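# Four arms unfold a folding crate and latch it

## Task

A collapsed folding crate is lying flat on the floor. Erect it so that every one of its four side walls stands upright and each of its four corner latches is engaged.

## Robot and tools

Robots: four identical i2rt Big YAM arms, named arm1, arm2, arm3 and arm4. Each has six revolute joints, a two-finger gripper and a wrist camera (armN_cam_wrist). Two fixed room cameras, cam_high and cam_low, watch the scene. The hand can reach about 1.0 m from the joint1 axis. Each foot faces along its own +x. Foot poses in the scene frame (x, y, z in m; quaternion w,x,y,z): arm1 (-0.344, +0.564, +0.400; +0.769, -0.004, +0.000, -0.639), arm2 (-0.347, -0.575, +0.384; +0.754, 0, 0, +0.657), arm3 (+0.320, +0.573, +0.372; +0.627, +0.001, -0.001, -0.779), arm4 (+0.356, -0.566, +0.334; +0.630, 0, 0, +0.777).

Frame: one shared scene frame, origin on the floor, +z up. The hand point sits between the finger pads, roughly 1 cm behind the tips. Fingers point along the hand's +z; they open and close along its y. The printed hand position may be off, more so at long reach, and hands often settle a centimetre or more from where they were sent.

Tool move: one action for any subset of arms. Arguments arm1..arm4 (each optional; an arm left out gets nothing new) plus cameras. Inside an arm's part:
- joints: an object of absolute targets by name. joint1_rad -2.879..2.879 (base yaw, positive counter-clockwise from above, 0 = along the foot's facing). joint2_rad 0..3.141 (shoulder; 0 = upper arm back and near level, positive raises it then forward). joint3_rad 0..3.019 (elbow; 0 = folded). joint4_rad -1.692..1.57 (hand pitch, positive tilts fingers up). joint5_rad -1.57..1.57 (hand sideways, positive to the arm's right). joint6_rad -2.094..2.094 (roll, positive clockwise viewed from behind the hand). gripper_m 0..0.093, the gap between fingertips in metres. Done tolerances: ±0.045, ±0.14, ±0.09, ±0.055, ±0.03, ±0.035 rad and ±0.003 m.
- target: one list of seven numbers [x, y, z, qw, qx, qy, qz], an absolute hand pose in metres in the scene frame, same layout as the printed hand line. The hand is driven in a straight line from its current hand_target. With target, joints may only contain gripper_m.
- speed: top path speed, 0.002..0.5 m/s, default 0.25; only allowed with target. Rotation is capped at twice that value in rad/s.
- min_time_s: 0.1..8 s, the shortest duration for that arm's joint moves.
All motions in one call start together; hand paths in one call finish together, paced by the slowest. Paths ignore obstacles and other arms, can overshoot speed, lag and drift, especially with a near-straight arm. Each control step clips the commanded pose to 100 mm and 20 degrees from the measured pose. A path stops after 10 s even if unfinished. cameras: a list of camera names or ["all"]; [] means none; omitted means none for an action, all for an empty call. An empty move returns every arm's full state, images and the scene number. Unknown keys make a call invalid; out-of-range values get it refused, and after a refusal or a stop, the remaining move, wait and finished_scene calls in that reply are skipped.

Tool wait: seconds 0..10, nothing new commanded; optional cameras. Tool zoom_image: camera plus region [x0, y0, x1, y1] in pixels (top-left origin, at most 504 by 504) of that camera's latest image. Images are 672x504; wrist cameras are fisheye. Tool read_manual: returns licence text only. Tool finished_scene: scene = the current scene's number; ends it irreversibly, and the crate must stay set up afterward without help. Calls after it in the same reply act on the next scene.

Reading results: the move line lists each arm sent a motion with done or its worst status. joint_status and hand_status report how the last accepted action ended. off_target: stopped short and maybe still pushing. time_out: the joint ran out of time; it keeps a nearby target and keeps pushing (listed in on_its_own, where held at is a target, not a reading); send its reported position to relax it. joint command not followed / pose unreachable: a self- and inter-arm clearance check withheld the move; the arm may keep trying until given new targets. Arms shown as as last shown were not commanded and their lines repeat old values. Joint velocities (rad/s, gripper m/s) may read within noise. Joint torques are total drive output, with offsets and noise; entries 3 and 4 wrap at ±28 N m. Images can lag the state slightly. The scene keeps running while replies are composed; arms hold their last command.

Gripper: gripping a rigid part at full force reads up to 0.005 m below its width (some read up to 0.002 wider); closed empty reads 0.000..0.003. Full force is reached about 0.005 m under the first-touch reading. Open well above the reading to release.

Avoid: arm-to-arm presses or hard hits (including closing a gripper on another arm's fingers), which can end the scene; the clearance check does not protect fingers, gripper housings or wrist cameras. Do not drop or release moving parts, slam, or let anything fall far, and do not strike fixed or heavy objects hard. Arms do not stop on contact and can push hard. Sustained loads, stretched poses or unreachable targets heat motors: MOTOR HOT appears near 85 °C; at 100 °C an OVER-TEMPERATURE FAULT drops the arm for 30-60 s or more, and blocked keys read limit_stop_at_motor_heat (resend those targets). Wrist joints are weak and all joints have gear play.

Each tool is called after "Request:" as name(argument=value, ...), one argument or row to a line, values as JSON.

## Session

Request:
move(
)

Request:
zoom_image(
  camera="cam_high",
  region=[240, 220, 440, 420],
)

Request:
zoom_image(
  camera="cam_low",
  region=[210, 220, 470, 390],
)

Scene clock: 0.00 s.
Joint torques (N m): no reading
Motor temperatures (°C): arm1=[27 28 27 26 23 23 25] | arm2=[23 24 24 24 27 26 24] | arm3=[26 24 26 23 25 23 27] | arm4=[24 26 26 29 26 24 26]
Heat: arm1: hottest joint2_rad 28 °C; arm2: hottest joint5_rad 27 °C; arm3: hottest gripper 27 °C; arm4: hottest joint4_rad 29 °C.
Joint velocities: within noise
arm1.joint_positions: joint1_rad=+0.789 joint2_rad=+0.609 joint3_rad=+1.408 joint4_rad=-1.451 joint5_rad=+0.217 joint6_rad=-0.687 gripper_m=+0.09396
arm1.joint_status: not commanded
arm1.hand: x=-0.1883 y=+0.4177 z=+0.9285 quat_wxyz=(-0.292, -0.006, -0.892, +0.344) (m; scene frame)
arm1.hand_target: x=-0.1903 y=+0.4192 z=+0.9383 quat_wxyz=(-0.301, -0.007, -0.887, +0.350) (m; scene frame)
arm1.hand_status: not commanded
arm2.joint_positions: joint1_rad=-0.187 joint2_rad=+0.597 joint3_rad=+1.311 joint4_rad=-1.291 joint5_rad=+0.240 joint6_rad=-0.242 gripper_m=+0.09396
arm2.joint_status: not commanded
arm2.hand: x=-0.2313 y=-0.3616 z=+0.9012 quat_wxyz=(-0.466, +0.549, -0.680, -0.136) (m; scene frame)
arm2.hand_target: x=-0.2318 y=-0.3633 z=+0.9149 quat_wxyz=(-0.477, +0.543, -0.676, -0.143) (m; scene frame)
arm2.hand_status: not commanded
arm3.joint_positions: joint1_rad=+0.868 joint2_rad=+0.636 joint3_rad=+1.401 joint4_rad=-1.459 joint5_rad=+0.267 joint6_rad=-0.464 gripper_m=+0.09396
arm3.joint_status: not commanded
arm3.hand: x=+0.4150 y=+0.3713 z=+0.8920 quat_wxyz=(-0.249, -0.258, -0.861, +0.361) (m; scene frame)
arm3.hand_target: x=+0.4139 y=+0.3728 z=+0.9011 quat_wxyz=(-0.257, -0.258, -0.856, +0.367) (m; scene frame)
arm3.hand_status: not commanded
arm4.joint_positions: joint1_rad=-0.127 joint2_rad=+0.607 joint3_rad=+1.357 joint4_rad=-1.287 joint5_rad=+0.181 joint6_rad=-0.762 gripper_m=+0.09396
arm4.joint_status: not commanded
arm4.hand: x=+0.3685 y=-0.3250 z=+0.8718 quat_wxyz=(-0.478, +0.793, -0.350, -0.141) (m; scene frame)
arm4.hand_target: x=+0.3687 y=-0.3277 z=+0.8812 quat_wxyz=(-0.487, +0.788, -0.349, -0.145) (m; scene frame)
arm4.hand_status: not commanded
pictures: arm1_cam_wrist, arm2_cam_wrist, arm3_cam_wrist, arm4_cam_wrist, cam_high, cam_low

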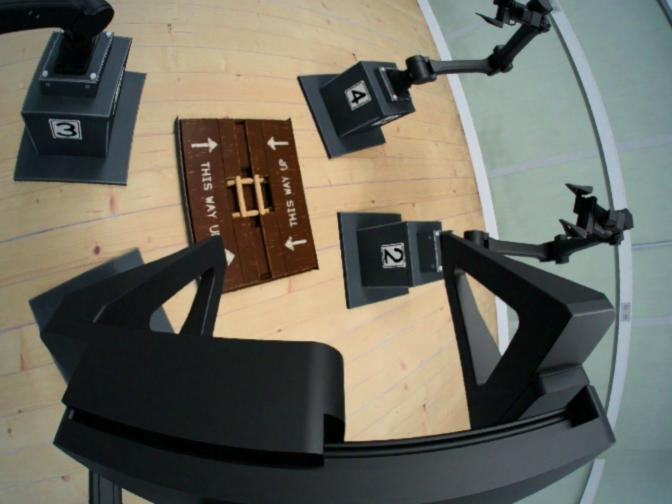

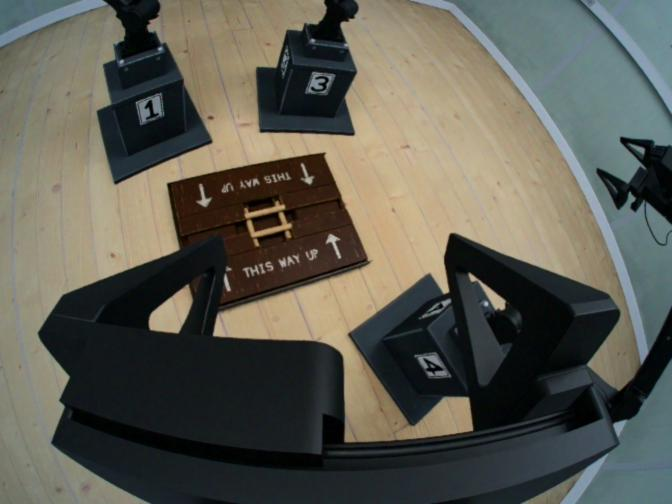

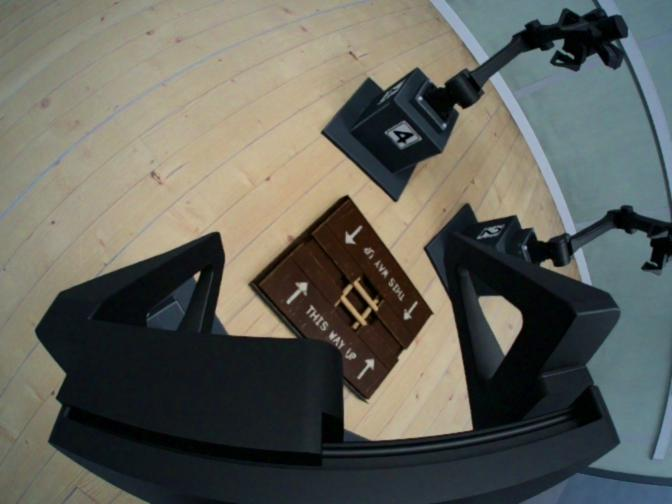

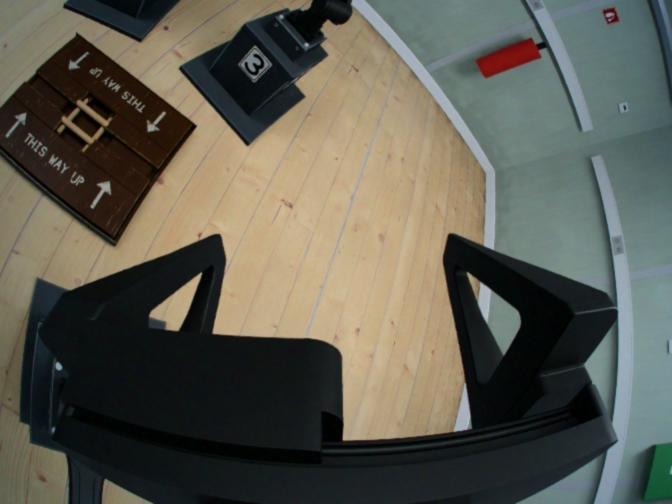

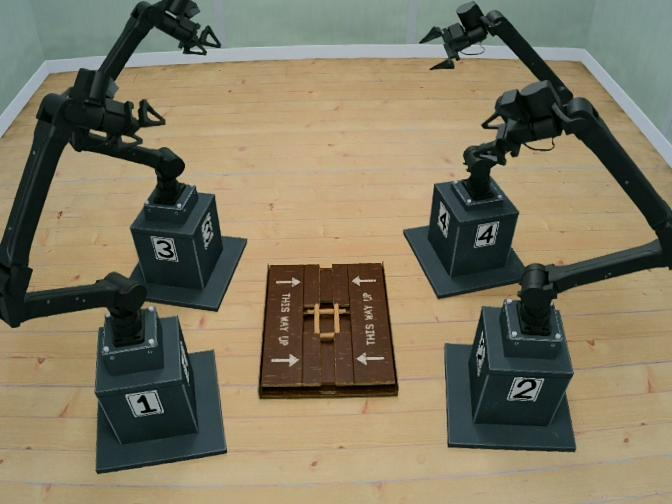

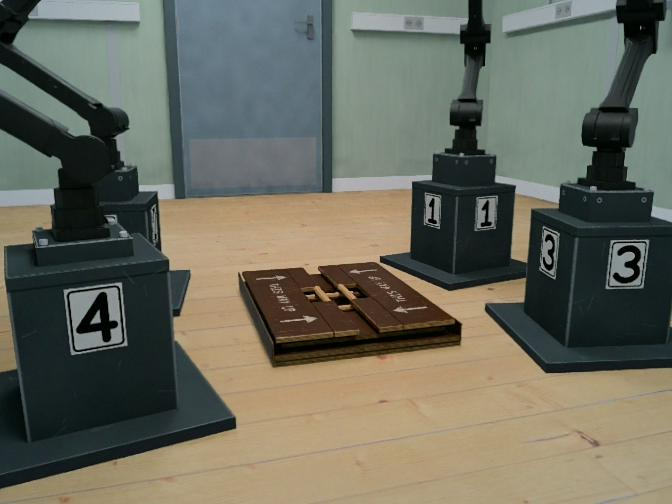

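Scaled by 2.520 from the camera's 672x504 image, which has a finer 960x720 frame.

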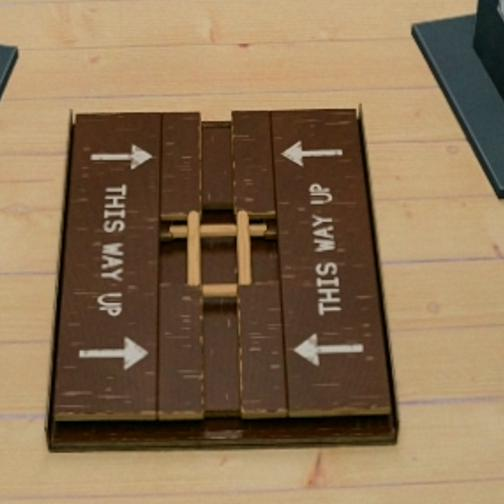

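Scaled by 1.938 from the camera's 672x504 image, which has a finer 960x720 frame.

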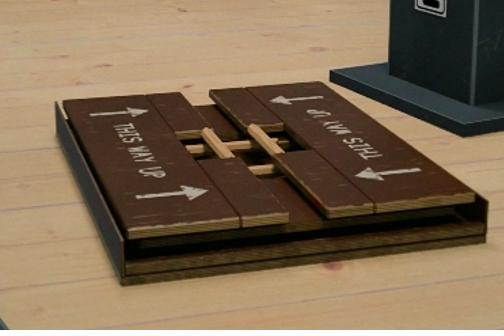

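Request:
move(
  arm1={"target": [0.014, 0.030, 0.15, 0, 0, 1, 0], "speed": 0.3, "joints": {"gripper_m": 0.045}},
  arm4={"target": [0.0, -0.22, 0.45, 0, 1, 0, 0], "speed": 0.3, "joints": {"gripper_m": 0.045}},
)

Request:
move(
  arm1={"target": [0.012, 0.025, 0.095, 0, 0, 1, 0], "speed": 0.15},
  cameras=["arm1_cam_wrist", "arm4_cam_wrist", "cam_high"],
)

Scene clock: 8.10 s.
Joint torques (N m): arm1=[-1.03 -25.41 8.1 0.13 0.13 -0.02] | arm2=[-0.09 1.14 8.28 1.68 0.09 0] | arm3=[-0.67 0.44 7.61 2.14 0.2 0.09] | arm4=[2.26 -13.74 12.88 -0.61 -0.22 -0.1]
Motor temperatures (°C): arm1=[27 28 28 26 23 23 25] | arm2=[23 24 25 24 27 26 24] | arm3=[26 24 28 23 25 23 27] | arm4=[24 26 27 29 26 25 26]
Heat: arm1: hottest joint2_rad 28 °C; arm2: hottest joint5_rad 27 °C; arm3: hottest joint3_rad 28 °C; arm4: hottest joint4_rad 29 °C.
move: arm1 off_target; arm4 off_target
Joint velocities: within noise
arm1.joint_positions: joint1_rad=+0.422 joint2_rad=+2.568 joint3_rad=+1.732 joint4_rad=-0.758 joint5_rad=-0.010 joint6_rad=-0.962 gripper_m=+0.04507
arm1.joint_status: all done
arm1.hand: x=+0.0132 y=+0.0487 z=+0.1483 quat_wxyz=(+0.005, -0.001, -1.000, -0.010) (m; scene frame)
arm1.hand_target: x=+0.0140 y=+0.0367 z=+0.1471 quat_wxyz=(+0.003, +0.000, -1.000, -0.005) (m; scene frame)
arm1.hand_status: off_target (0.019 m and 1.3 deg from the pose sent, 0.893 m and 53.7 deg at the start)
arm2, arm3: as last shown
arm4.joint_positions: joint1_rad=+0.585 joint2_rad=+1.685 joint3_rad=+1.290 joint4_rad=-1.207 joint5_rad=+0.010 joint6_rad=-0.742 gripper_m=+0.04507
arm4.joint_status: all done
arm4.hand: x=+0.0177 y=-0.2298 z=+0.4386 quat_wxyz=(+0.007, +1.000, -0.018, +0.015) (m; scene frame)
arm4.hand_target: x=+0.0045 y=-0.2219 z=+0.4478 quat_wxyz=(+0.001, +1.000, -0.006, +0.006) (m; scene frame)
arm4.hand_status: off_target (0.023 m and 2.8 deg from the pose sent, 0.570 m and 75.1 deg at the start)
pictures: none

Scene clock: 9.50 s.
Joint torques (N m): arm1=[-0.56 -25.64 7.8 0.77 0.1 -0.02] | arm2=[-0.03 1.08 8.28 1.69 0.09 0] | arm3=[-0.44 -0.09 7.82 1.89 0.2 0.11] | arm4=[2.2 -13.74 12.89 -0.62 -0.22 -0.1]
Motor temperatures (°C): arm1=[27 28 28 26 23 23 25] | arm2=[23 24 25 24 27 26 24] | arm3=[26 24 28 23 25 23 27] | arm4=[24 26 27 29 26 25 26]
Heat: arm1: hottest joint2_rad 28 °C; arm2: hottest joint5_rad 27 °C; arm3: hottest joint3_rad 28 °C; arm4: hottest joint4_rad 29 °C.
move: arm1 off_target
Joint velocities: within noise
arm1.joint_positions: joint1_rad=+0.409 joint2_rad=+2.689 joint3_rad=+1.816 joint4_rad=-0.726 joint5_rad=-0.010 joint6_rad=-0.971 gripper_m=+0.04507
arm1.joint_status: not commanded
arm1.hand: x=+0.0077 y=+0.0405 z=+0.0952 quat_wxyz=(+0.006, -0.003, -1.000, -0.012) (m; scene frame)
arm1.hand_target: x=+0.0114 y=+0.0254 z=+0.0955 quat_wxyz=(+0.000, -0.001, -1.000, +0.000) (m; scene frame)
arm1.hand_status: off_target (0.016 m and 1.6 deg from the pose sent, 0.058 m and 1.3 deg at the start)
arm2, arm3: as last shown
arm4.joint_positions: joint1_rad=+0.579 joint2_rad=+1.685 joint3_rad=+1.290 joint4_rad=-1.207 joint5_rad=+0.010 joint6_rad=-0.742 gripper_m=+0.04507
arm4.joint_status: not commanded
arm4.hand: x=+0.0198 y=-0.2278 z=+0.4386 quat_wxyz=(+0.007, +1.000, -0.021, +0.015) (m; scene frame)
arm4.hand_target: x=+0.0066 y=-0.2198 z=+0.4478 quat_wxyz=(+0.001, +1.000, -0.009, +0.006) (m; scene frame)
arm4.hand_status: not commanded
pictures: arm1_cam_wrist, arm4_cam_wrist, cam_high

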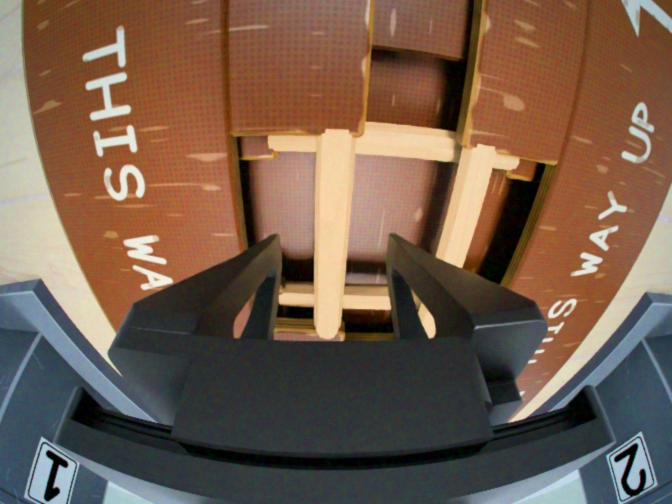

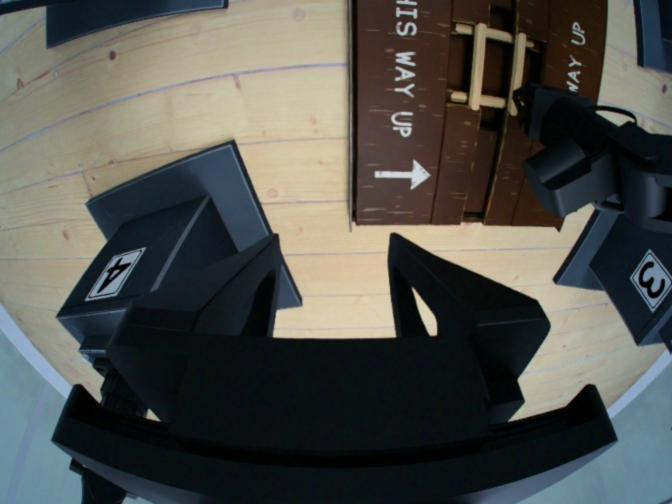

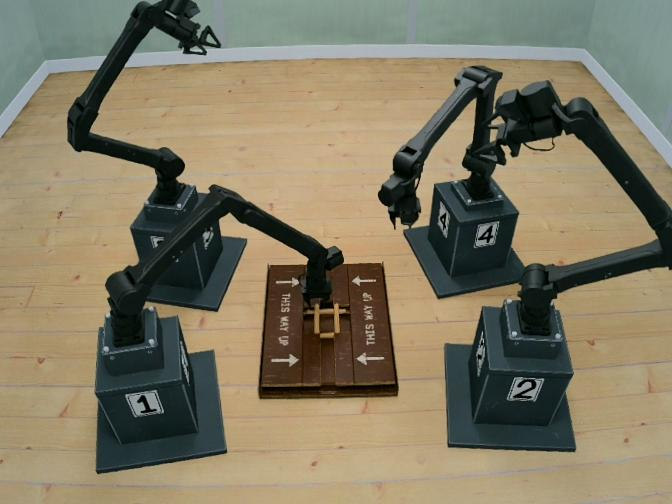

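Request:
move(
  arm1={"target": [0.010, 0.025, 0.053, 0, 0, 1, 0], "speed": 0.1},
)

Request:
move(
  arm1={"joints": {"gripper_m": 0.006}},
  cameras=["arm1_cam_wrist"],
)

Scene clock: 11.77 s.
Joint torques (N m): arm1=[-0.73 -25.47 7.62 0.9 0.13 -0.04] | arm2=[-0.09 1.08 8.28 1.69 0.09 0] | arm3=[-0.67 -0.03 7.9 2.18 0.2 0.09] | arm4=[2.26 -13.8 12.9 -0.62 -0.22 -0.1]
Motor temperatures (°C): arm1=[27 28 28 26 23 23 25] | arm2=[23 24 25 24 27 26 24] | arm3=[26 24 28 23 25 23 27] | arm4=[24 26 27 29 26 25 26]
Heat: arm1: hottest joint2_rad 28 °C; arm2: hottest joint5_rad 27 °C; arm3: hottest joint3_rad 28 °C; arm4: hottest joint4_rad 29 °C.
move: arm1 off_target
Joint velocities: within noise
arm1.joint_positions: joint1_rad=+0.409 joint2_rad=+2.781 joint3_rad=+1.881 joint4_rad=-0.698 joint5_rad=-0.010 joint6_rad=-0.975 gripper_m=+0.04507
arm1.joint_status: not commanded
arm1.hand: x=+0.0074 y=+0.0404 z=+0.0541 quat_wxyz=(+0.006, -0.001, -1.000, -0.012) (m; scene frame)
arm1.hand_target: x=+0.0095 y=+0.0260 z=+0.0528 quat_wxyz=(+0.000, +0.000, -1.000, +0.000) (m; scene frame)
arm1.hand_status: off_target (0.016 m and 1.5 deg from the pose sent, 0.045 m and 1.6 deg at the start)
arm2, arm3: as last shown
arm4.joint_positions: joint1_rad=+0.577 joint2_rad=+1.685 joint3_rad=+1.290 joint4_rad=-1.207 joint5_rad=+0.010 joint6_rad=-0.742 gripper_m=+0.04507
arm4.joint_status: not commanded
arm4.hand: x=+0.0203 y=-0.2272 z=+0.4386 quat_wxyz=(+0.007, +1.000, -0.022, +0.015) (m; scene frame)
arm4.hand_target: x=+0.0071 y=-0.2192 z=+0.4478 quat_wxyz=(+0.001, +1.000, -0.010, +0.006) (m; scene frame)
arm4.hand_status: not commanded
pictures: none

Scene clock: 12.37 s.
Joint torques (N m): arm1=[-1.38 -25.82 7.54 0.77 0.17 -0.06] | arm2=[-0.09 1.08 8.28 1.69 0.09 -0.01] | arm3=[-0.67 -0.03 7.87 2.04 0.21 0.12] | arm4=[2.26 -13.8 12.89 -0.62 -0.22 -0.1]
Motor temperatures (°C): arm1=[27 29 28 26 23 23 25] | arm2=[23 24 25 24 27 26 24] | arm3=[26 24 28 23 25 23 27] | arm4=[24 26 27 29 26 25 26]
Heat: arm1: hottest joint2_rad 29 °C; arm2: hottest joint5_rad 27 °C; arm3: hottest joint3_rad 28 °C; arm4: hottest joint4_rad 29 °C.
move: arm1 off_target
Joint velocities: within noise
arm1.joint_positions: joint1_rad=+0.409 joint2_rad=+2.781 joint3_rad=+1.881 joint4_rad=-0.700 joint5_rad=-0.015 joint6_rad=-0.975 gripper_m=+0.01681
arm1.joint_status: gripper_m off_target (ended at +0.01685, target +0.00600)
arm1.hand: x=+0.0078 y=+0.0412 z=+0.0541 quat_wxyz=(+0.005, -0.001, -1.000, -0.014) (m; scene frame)
arm1.hand_target: x=+0.0104 y=+0.0265 z=+0.0528 quat_wxyz=(-0.002, +0.001, -1.000, -0.002) (m; scene frame)
arm1.hand_status: not commanded
arm2, arm3, arm4: as last shown
pictures: arm1_cam_wrist

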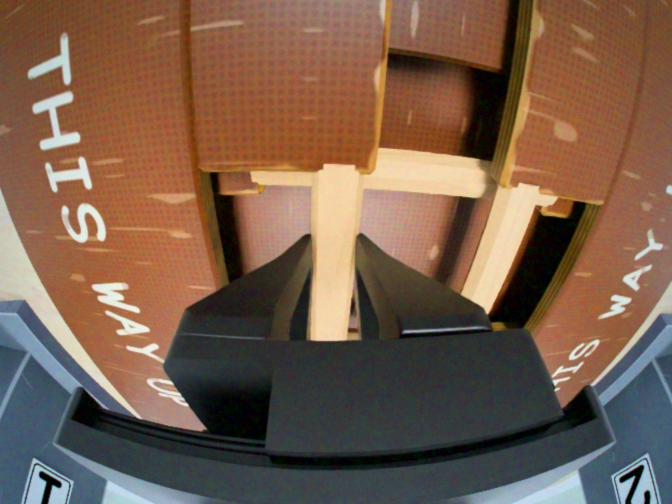

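Request:
move(
  arm1={"target": [0.010, 0.044, 0.12, 0, 0, 0.990, -0.139], "speed": 0.12},
)

Request:
move(
  arm1={"target": [0.010, 0.077, 0.185, 0, 0, 0.961, -0.276], "speed": 0.12},
)

Request:
move(
  arm1={"target": [0.010, 0.129, 0.228, 0, 0, 0.9135, -0.4067], "speed": 0.12},
)

Request:
move(
  arm1={"target": [0.010, 0.194, 0.248, 0, 0, 0.866, -0.5], "speed": 0.12},
  arm4={"target": [-0.02, -0.10, 0.30, 0, 1, 0, 0], "speed": 0.3},
)

Request:
move(
  arm1={"target": [0.010, 0.225, 0.250, 0, 0, 0.819, -0.574], "speed": 0.07},
  arm4={"target": [-0.038, -0.009, 0.12, 0, 1, 0, 0], "speed": 0.25},
  cameras=["cam_high", "cam_low", "arm4_cam_wrist"],
)

Scene clock: 16.73 s.
Joint torques (N m): arm1=[0.03 -28.34 3.73 0.96 0.6 0.07] | arm2=[-0.09 1.08 8.29 1.66 0.09 0] | arm3=[-0.38 0.38 7.75 2.14 0.17 0.11] | arm4=[2.26 -13.8 12.89 -0.62 -0.22 -0.1]
Motor temperatures (°C): arm1=[27 29 28 26 23 23 25] | arm2=[23 24 25 24 27 26 24] | arm3=[26 24 28 23 25 23 27] | arm4=[24 26 28 29 26 25 26]
Heat: arm1: hottest joint2_rad 29 °C; arm2: hottest joint5_rad 27 °C; arm3: hottest joint3_rad 28 °C; arm4: hottest joint4_rad 29 °C.
move: arm1 off_target
Joint velocities: within noise
arm1.joint_positions: joint1_rad=+0.458 joint2_rad=+2.582 joint3_rad=+1.545 joint4_rad=-0.328 joint5_rad=+0.145 joint6_rad=-0.937 gripper_m=+0.01679
arm1.joint_status: not commanded
arm1.hand: x=+0.0071 y=+0.0484 z=+0.1049 quat_wxyz=(+0.000, -0.003, -0.992, +0.128) (m; scene frame)
arm1.hand_target: x=+0.0105 y=+0.0441 z=+0.1192 quat_wxyz=(-0.001, +0.000, -0.990, +0.138) (m; scene frame)
arm1.hand_status: off_target (0.016 m and 1.3 deg from the pose sent, 0.066 m and 17.5 deg at the start)
arm2, arm3, arm4: as last shown
pictures: none

Scene clock: 18.57 s.
Joint torques (N m): arm1=[0.15 -27.52 2.35 1.03 0.68 0.11] | arm2=[-0.09 1.08 8.29 1.68 0.09 0] | arm3=[-0.44 -0.26 7.72 2.14 0.17 0.12] | arm4=[2.26 -13.8 12.9 -0.62 -0.22 -0.1]
Motor temperatures (°C): arm1=[27 29 28 26 23 23 25] | arm2=[23 24 25 25 27 26 24] | arm3=[26 24 29 23 25 23 27] | arm4=[24 26 28 29 26 25 26]
Heat: arm1: hottest joint2_rad 29 °C; arm2: hottest joint5_rad 27 °C; arm3: hottest joint3_rad 29 °C; arm4: hottest joint4_rad 29 °C.
move: arm1 off_target
Joint velocities: within noise
arm1.joint_positions: joint1_rad=+0.542 joint2_rad=+2.412 joint3_rad=+1.249 joint4_rad=+0.015 joint5_rad=+0.346 joint6_rad=-0.916 gripper_m=+0.01682
arm1.joint_status: not commanded
arm1.hand: x=+0.0077 y=+0.0763 z=+0.1656 quat_wxyz=(+0.001, -0.001, -0.963, +0.269) (m; scene frame)
arm1.hand_target: x=+0.0105 y=+0.0752 z=+0.1845 quat_wxyz=(-0.001, +0.001, -0.961, +0.277) (m; scene frame)
arm1.hand_status: off_target (0.020 m and 0.8 deg from the pose sent, 0.085 m and 17.4 deg at the start)
arm2, arm3, arm4: as last shown
pictures: none

Scene clock: 20.37 s.
Joint torques (N m): arm1=[0.56 -24.12 1.46 1.81 1.03 0.12] | arm2=[-0.03 1.08 8.28 1.69 0.09 0] | arm3=[-0.56 -0.5 7.75 2.09 0.22 0.08] | arm4=[2.26 -13.74 12.9 -0.62 -0.22 -0.1]
Motor temperatures (°C): arm1=[27 30 28 26 23 23 25] | arm2=[23 24 25 25 27 26 24] | arm3=[26 24 29 24 25 23 27] | arm4=[24 26 28 29 26 25 26]
Heat: arm1: hottest joint2_rad 30 °C; arm2: hottest joint5_rad 27 °C; arm3: hottest joint3_rad 29 °C; arm4: hottest joint4_rad 29 °C.
move: arm1 off_target
Joint velocities: within noise
arm1.joint_positions: joint1_rad=+0.665 joint2_rad=+2.318 joint3_rad=+1.009 joint4_rad=+0.348 joint5_rad=+0.576 joint6_rad=-0.905 gripper_m=+0.01688
arm1.joint_status: not commanded
arm1.hand: x=+0.0079 y=+0.1259 z=+0.2132 quat_wxyz=(+0.001, +0.000, -0.917, +0.398) (m; scene frame)
arm1.hand_target: x=+0.0091 y=+0.1275 z=+0.2279 quat_wxyz=(+0.000, +0.000, -0.913, +0.407) (m; scene frame)
arm1.hand_status: off_target (0.015 m and 1.1 deg from the pose sent, 0.082 m and 16.8 deg at the start)
arm2, arm3, arm4: as last shown
pictures: none

Scene clock: 22.20 s.
Joint torques (N m): arm1=[0.67 -21.13 0.7 2.52 1.23 0.11] | arm2=[-0.09 1.08 8.27 1.68 0.09 0] | arm3=[-0.62 -0.62 7.83 2.02 0.21 0.13] | arm4=[1.55 -18.26 11.54 0.03 -0.23 -0.11]
Motor temperatures (°C): arm1=[27 30 28 26 23 23 25] | arm2=[23 24 25 25 27 26 24] | arm3=[26 24 29 24 25 23 27] | arm4=[24 26 29 29 26 25 26]
Heat: arm1: hottest joint2_rad 30 °C; arm2: hottest joint5_rad 27 °C; arm3: hottest joint3_rad 29 °C; arm4: hottest joint3_rad 29 °C.
move: arm1 done; arm4 off_target
Joint velocities: within noise
arm1.joint_positions: joint1_rad=+0.820 joint2_rad=+2.307 joint3_rad=+0.854 joint4_rad=+0.604 joint5_rad=+0.803 joint6_rad=-0.883 gripper_m=+0.01642
arm1.joint_status: not commanded
arm1.hand: x=+0.0097 y=+0.1890 z=+0.2398 quat_wxyz=(+0.001, +0.001, -0.871, +0.492) (m; scene frame)
arm1.hand_target: x=+0.0098 y=+0.1930 z=+0.2478 quat_wxyz=(+0.000, +0.001, -0.866, +0.500) (m; scene frame)
arm1.hand_status: done (0.010 m and 1.1 deg from the pose sent, 0.076 m and 13.1 deg at the start)
arm2.joint_positions: joint1_rad=-0.187 joint2_rad=+0.597 joint3_rad=+1.311 joint4_rad=-1.291 joint5_rad=+0.240 joint6_rad=-0.242 gripper_m=+0.09396
arm2.joint_status: not commanded
arm2.hand: x=-0.2313 y=-0.3616 z=+0.9012 quat_wxyz=(-0.466, +0.549, -0.680, -0.136) (m; scene frame)
arm2.hand_target: x=-0.2318 y=-0.3633 z=+0.9149 quat_wxyz=(-0.477, +0.543, -0.676, -0.143) (m; scene frame)
arm2.hand_status: not commanded
arm3.joint_positions: joint1_rad=+0.868 joint2_rad=+0.636 joint3_rad=+1.401 joint4_rad=-1.459 joint5_rad=+0.267 joint6_rad=-0.464 gripper_m=+0.09396
arm3.joint_status: not commanded
arm3.hand: x=+0.4150 y=+0.3713 z=+0.8920 quat_wxyz=(-0.249, -0.258, -0.861, +0.361) (m; scene frame)
arm3.hand_target: x=+0.4139 y=+0.3728 z=+0.9011 quat_wxyz=(-0.257, -0.258, -0.856, +0.367) (m; scene frame)
arm3.hand_status: not commanded
arm4.joint_positions: joint1_rad=+0.478 joint2_rad=+2.091 joint3_rad=+1.500 joint4_rad=-1.003 joint5_rad=+0.002 joint6_rad=-0.875 gripper_m=+0.04507
arm4.joint_status: not commanded
arm4.hand: x=-0.0106 y=-0.1165 z=+0.2988 quat_wxyz=(+0.009, +1.000, -0.005, +0.008) (m; scene frame)
arm4.hand_target: x=-0.0194 y=-0.1026 z=+0.2994 quat_wxyz=(+0.000, +1.000, +0.001, +0.000) (m; scene frame)
arm4.hand_status: off_target (0.019 m and 1.5 deg from the pose sent, 0.192 m and 3.2 deg at the start)
pictures: none

Scene clock: 24.43 s.
Joint torques (N m): arm1=[0.62 -19.31 -0.31 2.84 1.35 0.03] | arm2=[-0.09 1.03 8.27 1.69 0.09 0] | arm3=[-0.73 -0.15 7.97 2.09 0.19 0.09] | arm4=[1.26 -22.3 10.88 -0.51 -0.24 -0.1]
Motor temperatures (°C): arm1=[27 30 28 26 23 23 25] | arm2=[23 24 25 25 27 26 24] | arm3=[26 24 29 24 25 23 27] | arm4=[24 26 29 29 26 25 26]
Heat: arm1: hottest joint2_rad 30 °C; arm2: hottest joint5_rad 27 °C; arm3: hottest joint3_rad 29 °C; arm4: hottest joint3_rad 29 °C.
move: arm1 done; arm4 off_target
Joint velocities: within noise
arm1.joint_positions: joint1_rad=+0.913 joint2_rad=+2.396 joint3_rad=+0.818 joint4_rad=+0.871 joint5_rad=+0.976 joint6_rad=-0.951 gripper_m=+0.01641
arm1.joint_status: not commanded
arm1.hand: x=+0.0107 y=+0.2191 z=+0.2437 quat_wxyz=(+0.001, +0.001, -0.824, +0.566) (m; scene frame)
arm1.hand_target: x=+0.0096 y=+0.2235 z=+0.2504 quat_wxyz=(+0.003, +0.004, -0.819, +0.574) (m; scene frame)
arm1.hand_status: done (0.009 m and 1.1 deg from the pose sent, 0.037 m and 11.1 deg at the start)
arm2, arm3: as last shown
arm4.joint_positions: joint1_rad=+0.412 joint2_rad=+2.570 joint3_rad=+1.888 joint4_rad=-0.894 joint5_rad=+0.000 joint6_rad=-0.937 gripper_m=+0.04507
arm4.joint_status: not commanded
arm4.hand: x=-0.0338 y=-0.0186 z=+0.1239 quat_wxyz=(+0.002, +1.000, -0.008, +0.002) (m; scene frame)
arm4.hand_target: x=-0.0356 y=-0.0102 z=+0.1186 quat_wxyz=(+0.001, +1.000, -0.002, +0.000) (m; scene frame)
arm4.hand_status: off_target (0.011 m and 0.9 deg from the pose sent, 0.210 m and 1.5 deg at the start)
pictures: arm4_cam_wrist, cam_high, cam_low

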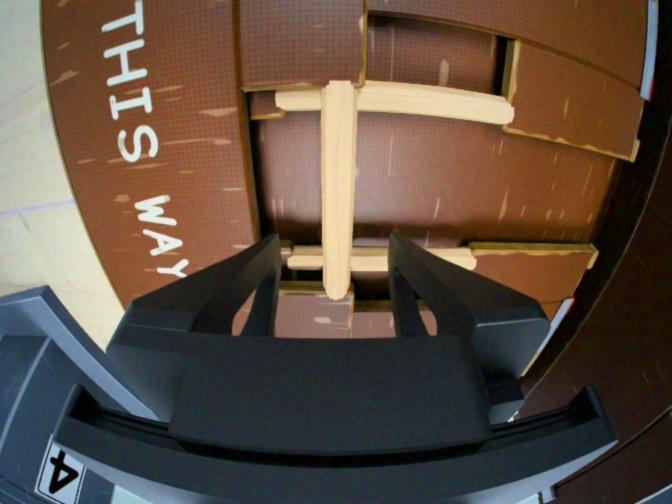

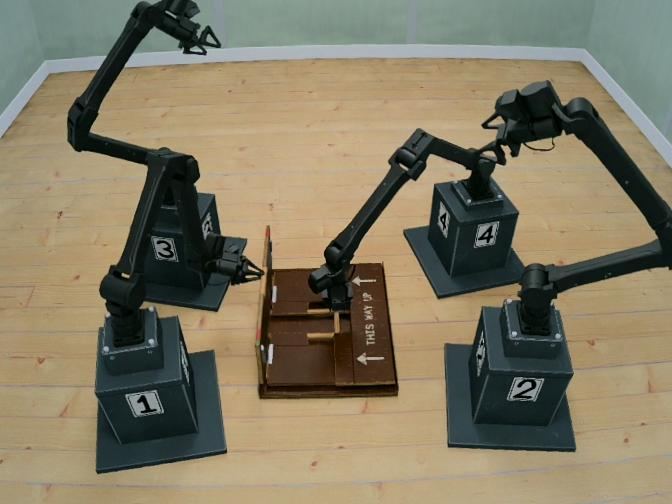

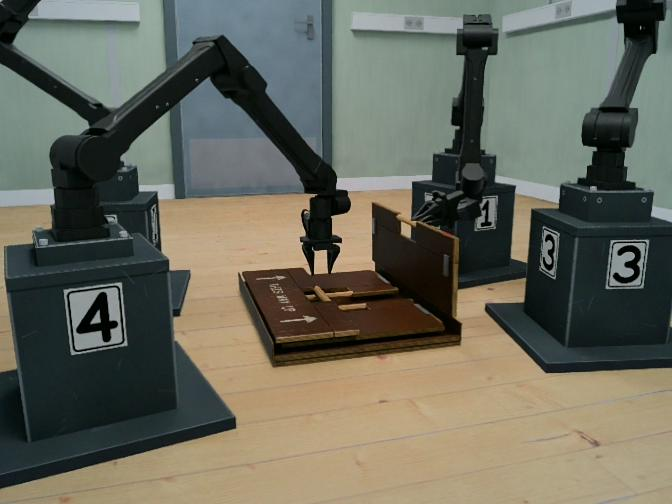

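Request:
move(
  arm4={"target": [-0.042, -0.008, 0.056, 0, 1, 0, 0], "speed": 0.1},
)

Request:
move(
  arm4={"joints": {"gripper_m": 0.006}},
  cameras=["arm4_cam_wrist"],
)

Scene clock: 27.07 s.
Joint torques (N m): arm1=[1.14 -19.72 -0.2 2.91 1.36 -0.01] | arm2=[-0.09 1.08 8.29 1.68 0.1 0] | arm3=[-0.73 0.32 7.79 2.02 0.23 0.06] | arm4=[1.79 -22.71 10.5 0.12 -0.16 -0.07]
Motor temperatures (°C): arm1=[27 30 28 26 23 23 26] | arm2=[23 24 26 25 27 26 24] | arm3=[26 24 29 24 25 23 27] | arm4=[24 27 29 29 26 25 26]
Heat: arm1: hottest joint2_rad 30 °C; arm2: hottest joint5_rad 27 °C; arm3: hottest joint3_rad 29 °C; arm4: hottest joint3_rad 29 °C.
move: arm4 off_target
Joint velocities: within noise
arm1, arm2, arm3: as last shown
arm4.joint_positions: joint1_rad=+0.412 joint2_rad=+2.702 joint3_rad=+1.977 joint4_rad=-0.862 joint5_rad=+0.000 joint6_rad=-0.938 gripper_m=+0.04507
arm4.joint_status: not commanded
arm4.hand: x=-0.0356 y=-0.0161 z=+0.0634 quat_wxyz=(+0.007, +1.000, -0.007, +0.005) (m; scene frame)
arm4.hand_target: x=-0.0416 y=-0.0085 z=+0.0568 quat_wxyz=(-0.001, +1.000, +0.001, +0.000) (m; scene frame)
arm4.hand_status: off_target (0.013 m and 1.2 deg from the pose sent, 0.069 m and 0.9 deg at the start)
pictures: none

Scene clock: 27.67 s.
Joint torques (N m): arm1=[0.73 -19.31 -0.32 2.93 1.39 0.02] | arm2=[-0.09 1.14 8.28 1.68 0.09 0] | arm3=[-0.91 0.03 7.87 2.09 0.21 0.12] | arm4=[1.79 -22.83 10.54 0.13 -0.16 -0.07]
Motor temperatures (°C): arm1=[27 30 28 26 24 23 26] | arm2=[23 24 26 25 27 26 24] | arm3=[26 24 29 24 25 23 27] | arm4=[24 27 29 29 26 25 26]
Heat: arm1: hottest joint2_rad 30 °C; arm2: hottest joint5_rad 27 °C; arm3: hottest joint3_rad 29 °C; arm4: hottest joint3_rad 29 °C.
move: arm4 off_target
Joint velocities: within noise
arm1, arm2, arm3: as last shown
arm4.joint_positions: joint1_rad=+0.412 joint2_rad=+2.702 joint3_rad=+1.977 joint4_rad=-0.862 joint5_rad=+0.000 joint6_rad=-0.937 gripper_m=+0.01629
arm4.joint_status: gripper_m off_target (ended at +0.01633, target +0.00600)
arm4.hand: x=-0.0356 y=-0.0161 z=+0.0634 quat_wxyz=(+0.006, +1.000, -0.008, +0.005) (m; scene frame)
arm4.hand_target: x=-0.0416 y=-0.0085 z=+0.0568 quat_wxyz=(-0.001, +1.000, +0.000, +0.000) (m; scene frame)
arm4.hand_status: not commanded
pictures: arm4_cam_wrist

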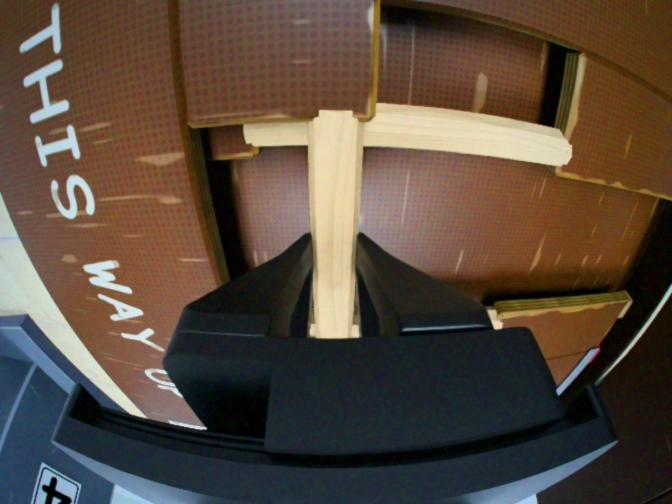

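Request:
move(
  arm4={"target": [-0.042, -0.019, 0.126, -0.139, 0.990, 0, 0], "speed": 0.12},
)

Request:
move(
  arm4={"target": [-0.042, -0.053, 0.190, -0.276, 0.961, 0, 0], "speed": 0.12},
)

Request:
move(
  arm4={"target": [-0.042, -0.105, 0.234, -0.4067, 0.9135, 0, 0], "speed": 0.12},
)

Request:
move(
  arm4={"target": [-0.042, -0.169, 0.258, -0.5, 0.866, 0, 0], "speed": 0.12},
  arm3={"target": [0.14, 0.12, 0.48, 0, 0.707, 0.707, 0], "speed": 0.3, "joints": {"gripper_m": 0.045}},
)

Request:
move(
  arm4={"target": [-0.042, -0.203, 0.260, -0.574, 0.819, 0, 0], "speed": 0.07},
  arm3={"target": [0.023, -0.015, 0.14, 0, 0.707, 0.707, 0], "speed": 0.3},
  cameras=["cam_high", "cam_low", "arm3_cam_wrist"],
)

Scene clock: 31.30 s.
Joint torques (N m): arm1=[0.38 -19.08 -0.36 3.02 1.36 -0.03] | arm2=[-0.09 1.14 8.29 1.68 0.09 0] | arm3=[-0.38 -0.15 7.75 2.11 0.22 0.07] | arm4=[2.43 -25.64 6.09 0.54 0.26 0.11]
Motor temperatures (°C): arm1=[27 30 28 26 24 23 26] | arm2=[23 24 26 25 27 26 24] | arm3=[26 24 29 24 25 23 27] | arm4=[24 27 29 29 26 25 26]
Heat: arm1: hottest joint2_rad 30 °C; arm2: hottest joint5_rad 27 °C; arm3: hottest joint3_rad 29 °C; arm4: hottest joint3_rad 29 °C.
move: arm4 off_target
Joint velocities: within noise
arm1, arm2, arm3: as last shown
arm4.joint_positions: joint1_rad=+0.456 joint2_rad=+2.507 joint3_rad=+1.669 joint4_rad=-0.534 joint5_rad=+0.155 joint6_rad=-0.915 gripper_m=+0.01627
arm4.joint_status: not commanded
arm4.hand: x=-0.0358 y=-0.0209 z=+0.1096 quat_wxyz=(-0.125, +0.992, -0.004, +0.000) (m; scene frame)
arm4.hand_target: x=-0.0428 y=-0.0191 z=+0.1253 quat_wxyz=(-0.137, +0.991, +0.000, -0.004) (m; scene frame)
arm4.hand_status: off_target (0.018 m and 1.6 deg from the pose sent, 0.063 m and 16.8 deg at the start)
pictures: none

Scene clock: 33.17 s.
Joint torques (N m): arm1=[0.67 -19.43 -0.24 2.92 1.37 -0.01] | arm2=[-0.03 1.14 8.28 1.68 0.1 0] | arm3=[-0.09 -0.38 7.87 2.03 0.19 0.12] | arm4=[2.67 -24.47 5.18 0.32 0.21 0.11]
Motor temperatures (°C): arm1=[27 30 28 27 24 23 26] | arm2=[23 24 26 25 27 26 24] | arm3=[26 24 30 24 25 23 27] | arm4=[24 28 29 29 26 25 27]
Heat: arm1: hottest joint2_rad 30 °C; arm2: hottest joint5_rad 27 °C; arm3: hottest joint3_rad 30 °C; arm4: hottest joint3_rad 29 °C.
move: arm4 off_target
Joint velocities: within noise
arm1, arm2, arm3: as last shown
arm4.joint_positions: joint1_rad=+0.537 joint2_rad=+2.320 joint3_rad=+1.369 joint4_rad=-0.206 joint5_rad=+0.369 joint6_rad=-0.895 gripper_m=+0.01630
arm4.joint_status: not commanded
arm4.hand: x=-0.0361 y=-0.0481 z=+0.1688 quat_wxyz=(-0.270, +0.963, -0.004, +0.004) (m; scene frame)
arm4.hand_target: x=-0.0420 y=-0.0517 z=+0.1887 quat_wxyz=(-0.276, +0.961, +0.001, +0.000) (m; scene frame)
arm4.hand_status: off_target (0.023 m and 1.0 deg from the pose sent, 0.087 m and 17.7 deg at the start)
pictures: none

Scene clock: 35.00 s.
Joint torques (N m): arm1=[0.67 -19.55 -0.25 2.92 1.37 -0.01] | arm2=[-0.09 1.08 8.28 1.68 0.09 0] | arm3=[-0.5 0.38 7.83 2.07 0.19 0.09] | arm4=[2.84 -21.48 4.42 1.14 0.49 0.1]
Motor temperatures (°C): arm1=[27 30 28 27 24 23 26] | arm2=[23 24 26 25 27 26 24] | arm3=[26 24 30 24 25 23 27] | arm4=[24 28 29 29 26 25 27]
Heat: arm1: hottest joint2_rad 30 °C; arm2: hottest joint5_rad 27 °C; arm3: hottest joint3_rad 30 °C; arm4: hottest joint3_rad 29 °C.
move: arm4 off_target
Joint velocities: within noise
arm1, arm2, arm3: as last shown
arm4.joint_positions: joint1_rad=+0.654 joint2_rad=+2.193 joint3_rad=+1.119 joint4_rad=+0.104 joint5_rad=+0.599 joint6_rad=-0.892 gripper_m=+0.01636
arm4.joint_status: not commanded
arm4.hand: x=-0.0377 y=-0.0986 z=+0.2180 quat_wxyz=(-0.399, +0.917, -0.004, +0.005) (m; scene frame)
arm4.hand_target: x=-0.0430 y=-0.1035 z=+0.2337 quat_wxyz=(-0.408, +0.913, +0.001, +0.000) (m; scene frame)
arm4.hand_status: off_target (0.018 m and 1.2 deg from the pose sent, 0.087 m and 16.6 deg at the start)
pictures: none

Scene clock: 38.13 s.
Joint torques (N m): arm1=[0.85 -19.02 -0.35 3.04 1.4 0.01] | arm2=[-0.09 1.14 8.28 1.68 0.09 0] | arm3=[-1.14 -11.87 10.39 -0.09 0.23 0.15] | arm4=[2.9 -19.19 3.49 1.61 0.69 0.14]
Motor temperatures (°C): arm1=[27 30 28 27 24 23 26] | arm2=[23 24 26 25 27 26 24] | arm3=[26 24 30 24 25 23 27] | arm4=[24 28 28 29 26 25 27]
Heat: arm1: hottest joint2_rad 30 °C; arm2: hottest joint5_rad 27 °C; arm3: hottest joint3_rad 30 °C; arm4: hottest joint4_rad 29 °C.
move: arm3 off_target; arm4 off_target
Joint velocities: within noise
arm1, arm2: as last shown
arm3.joint_positions: joint1_rad=-0.156 joint2_rad=+1.670 joint3_rad=+1.257 joint4_rad=-1.187 joint5_rad=-0.003 joint6_rad=-0.376 gripper_m=+0.04513
arm3.joint_status: all done
arm3.hand: x=+0.1495 y=+0.1360 z=+0.4707 quat_wxyz=(+0.003, -0.705, -0.709, -0.015) (m; scene frame)
arm3.hand_target: x=+0.1388 y=+0.1224 z=+0.4774 quat_wxyz=(+0.002, -0.712, -0.702, -0.007) (m; scene frame)
arm3.hand_status: off_target (0.021 m and 1.8 deg from the pose sent, 0.555 m and 75.4 deg at the start)
arm4.joint_positions: joint1_rad=+0.792 joint2_rad=+2.144 joint3_rad=+0.943 joint4_rad=+0.351 joint5_rad=+0.815 joint6_rad=-0.892 gripper_m=+0.01602
arm4.joint_status: not commanded
arm4.hand: x=-0.0382 y=-0.1620 z=+0.2451 quat_wxyz=(-0.492, +0.870, -0.001, +0.007) (m; scene frame)
arm4.hand_target: x=-0.0420 y=-0.1674 z=+0.2585 quat_wxyz=(-0.501, +0.865, +0.000, +0.000) (m; scene frame)
arm4.hand_status: off_target (0.015 m and 1.3 deg from the pose sent, 0.081 m and 12.9 deg at the start)
pictures: none

Scene clock: 40.53 s.
Joint torques (N m): arm1=[1.26 -19.72 -0.25 2.99 1.36 0] | arm2=[-0.03 1.08 8.28 1.68 0.09 0] | arm3=[-1.73 -18.43 7.9 -0.27 0.15 0.01] | arm4=[2.84 -17.32 3.03 2.61 1.06 -0.11]
Motor temperatures (°C): arm1=[27 30 28 27 24 23 26] | arm2=[23 24 26 25 27 26 24] | arm3=[26 24 30 24 25 23 27] | arm4=[24 28 28 29 27 25 27]
Heat: arm1: hottest joint2_rad 30 °C; arm2: hottest joint5_rad 27 °C; arm3: hottest joint3_rad 30 °C; arm4: hottest joint4_rad 29 °C.
move: arm3 off_target; arm4 off_target
Joint velocities: within noise
arm1: as last shown
arm2.joint_positions: joint1_rad=-0.187 joint2_rad=+0.597 joint3_rad=+1.311 joint4_rad=-1.291 joint5_rad=+0.240 joint6_rad=-0.242 gripper_m=+0.09396
arm2.joint_status: not commanded
arm2.hand: x=-0.2313 y=-0.3616 z=+0.9012 quat_wxyz=(-0.466, +0.549, -0.680, -0.136) (m; scene frame)
arm2.hand_target: x=-0.2318 y=-0.3633 z=+0.9149 quat_wxyz=(-0.477, +0.543, -0.676, -0.143) (m; scene frame)
arm2.hand_status: not commanded
arm3.joint_positions: joint1_rad=-0.242 joint2_rad=+2.539 joint3_rad=+1.777 joint4_rad=-0.805 joint5_rad=-0.001 joint6_rad=-0.455 gripper_m=+0.04513
arm3.joint_status: not commanded
arm3.hand: x=+0.0337 y=-0.0090 z=+0.1479 quat_wxyz=(-0.002, -0.708, -0.706, +0.000) (m; scene frame)
arm3.hand_target: x=+0.0238 y=-0.0110 z=+0.1394 quat_wxyz=(-0.001, -0.709, -0.705, +0.000) (m; scene frame)
arm3.hand_status: off_target (0.015 m and 0.3 deg from the pose sent, 0.385 m and 1.8 deg at the start)
arm4.joint_positions: joint1_rad=+0.884 joint2_rad=+2.194 joint3_rad=+0.868 joint4_rad=+0.612 joint5_rad=+0.975 joint6_rad=-0.947 gripper_m=+0.01596
arm4.joint_status: not commanded
arm4.hand: x=-0.0392 y=-0.1982 z=+0.2496 quat_wxyz=(-0.562, +0.827, -0.003, +0.001) (m; scene frame)
arm4.hand_target: x=-0.0426 y=-0.2021 z=+0.2602 quat_wxyz=(-0.574, +0.819, +0.000, +0.001) (m; scene frame)
arm4.hand_status: off_target (0.012 m and 1.7 deg from the pose sent, 0.044 m and 11.1 deg at the start)
pictures: arm3_cam_wrist, cam_high, cam_low

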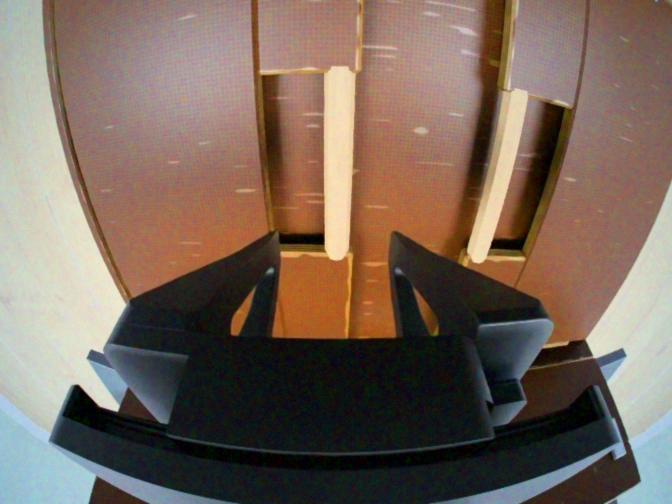

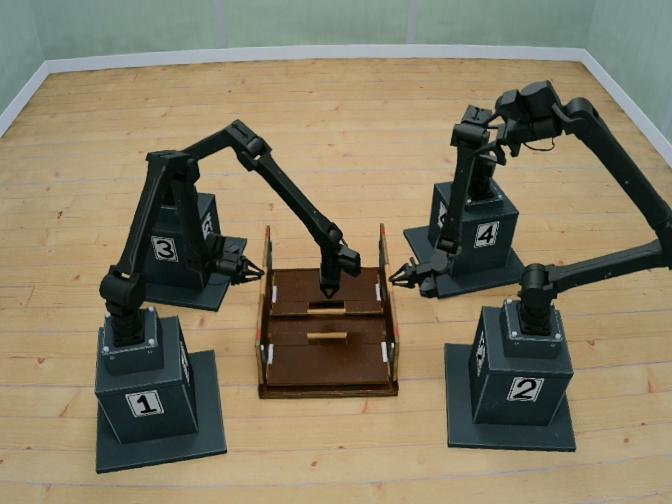

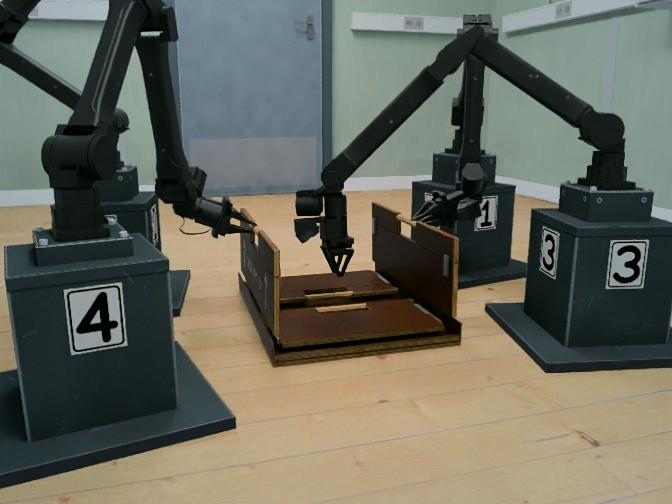

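Request:
move(
  arm3={"target": [0.026, -0.022, 0.036, 0, 0.707, 0.707, 0], "speed": 0.1},
  cameras=["arm3_cam_wrist"],
)

Request:
move(
  arm3={"joints": {"gripper_m": 0.003}},
  cameras=["arm3_cam_wrist"],
)

Scene clock: 44.43 s.
Joint torques (N m): arm1=[-0.03 -19.37 -0.4 2.99 1.34 0] | arm2=[-0.09 1.14 8.29 1.66 0.09 0] | arm3=[-0.38 -19.19 7.66 0.44 0.19 0.03] | arm4=[2.84 -17.26 3.03 2.62 1.06 -0.11]
Motor temperatures (°C): arm1=[27 31 28 27 24 23 26] | arm2=[23 24 26 25 27 26 24] | arm3=[26 25 30 23 25 23 27] | arm4=[24 28 28 29 27 25 27]
Heat: arm1: hottest joint2_rad 31 °C; arm2: hottest joint5_rad 27 °C; arm3: hottest joint3_rad 30 °C; arm4: hottest joint4_rad 29 °C.
move: arm3 off_target
Joint velocities: within noise
arm1.joint_positions: joint1_rad=+0.913 joint2_rad=+2.396 joint3_rad=+0.818 joint4_rad=+0.871 joint5_rad=+0.976 joint6_rad=-0.951 gripper_m=+0.01641
arm1.joint_status: not commanded
arm1.hand: x=+0.0107 y=+0.2191 z=+0.2437 quat_wxyz=(+0.001, +0.001, -0.824, +0.566) (m; scene frame)
arm1.hand_target: x=+0.0096 y=+0.2235 z=+0.2504 quat_wxyz=(+0.003, +0.004, -0.819, +0.574) (m; scene frame)
arm1.hand_status: not commanded
arm2, arm4: as last shown
arm3.joint_positions: joint1_rad=-0.242 joint2_rad=+2.768 joint3_rad=+1.946 joint4_rad=-0.756 joint5_rad=-0.001 joint6_rad=-0.455 gripper_m=+0.04513
arm3.joint_status: not commanded
arm3.hand: x=+0.0305 y=-0.0161 z=+0.0483 quat_wxyz=(+0.000, -0.708, -0.706, -0.005) (m; scene frame)
arm3.hand_target: x=+0.0267 y=-0.0205 z=+0.0361 quat_wxyz=(+0.000, -0.707, -0.707, +0.000) (m; scene frame)
arm3.hand_status: off_target (0.014 m and 0.6 deg from the pose sent, 0.113 m and 0.3 deg at the start)
pictures: arm3_cam_wrist

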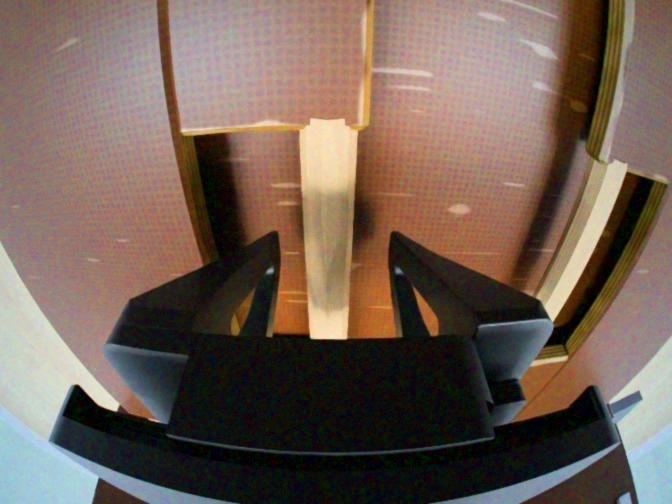

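Scene clock: 45.23 s.
Joint torques (N m): arm1=[-0.03 -18.96 -0.31 2.99 1.34 0] | arm2=[-0.03 1.14 8.28 1.69 0.09 0] | arm3=[-0.67 -19.25 7.65 0.54 0.28 0.01] | arm4=[2.84 -17.26 3.03 2.61 1.06 -0.11]
Motor temperatures (°C): arm1=[27 31 28 27 24 23 26] | arm2=[23 24 26 25 27 26 24] | arm3=[26 25 30 23 25 23 27] | arm4=[24 28 28 29 27 25 27]
Heat: arm1: hottest joint2_rad 31 °C; arm2: hottest joint5_rad 27 °C; arm3: hottest joint3_rad 30 °C; arm4: hottest joint4_rad 29 °C.
move: arm3 off_target
Joint velocities: within noise
arm1, arm2, arm4: as last shown
arm3.joint_positions: joint1_rad=-0.241 joint2_rad=+2.768 joint3_rad=+1.946 joint4_rad=-0.757 joint5_rad=-0.011 joint6_rad=-0.455 gripper_m=+0.01609
arm3.joint_status: gripper_m off_target (ended at +0.01612, target +0.00300)
arm3.hand: x=+0.0330 y=-0.0169 z=+0.0483 quat_wxyz=(-0.005, -0.708, -0.706, -0.007) (m; scene frame)
arm3.hand_target: x=+0.0289 y=-0.0214 z=+0.0361 quat_wxyz=(-0.004, -0.707, -0.708, -0.001) (m; scene frame)
arm3.hand_status: not commanded
pictures: arm3_cam_wrist

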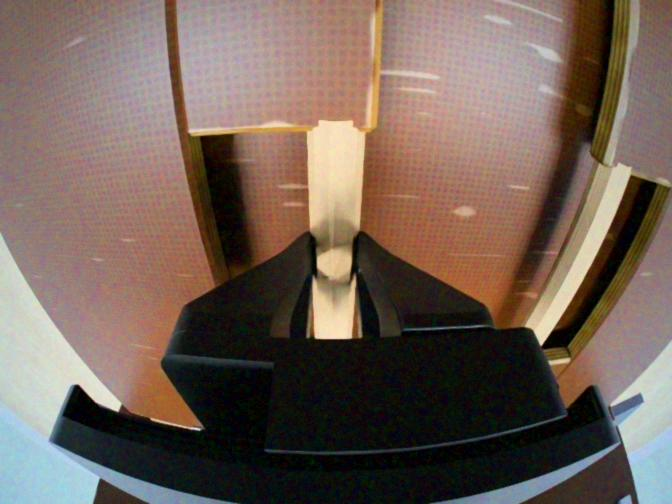

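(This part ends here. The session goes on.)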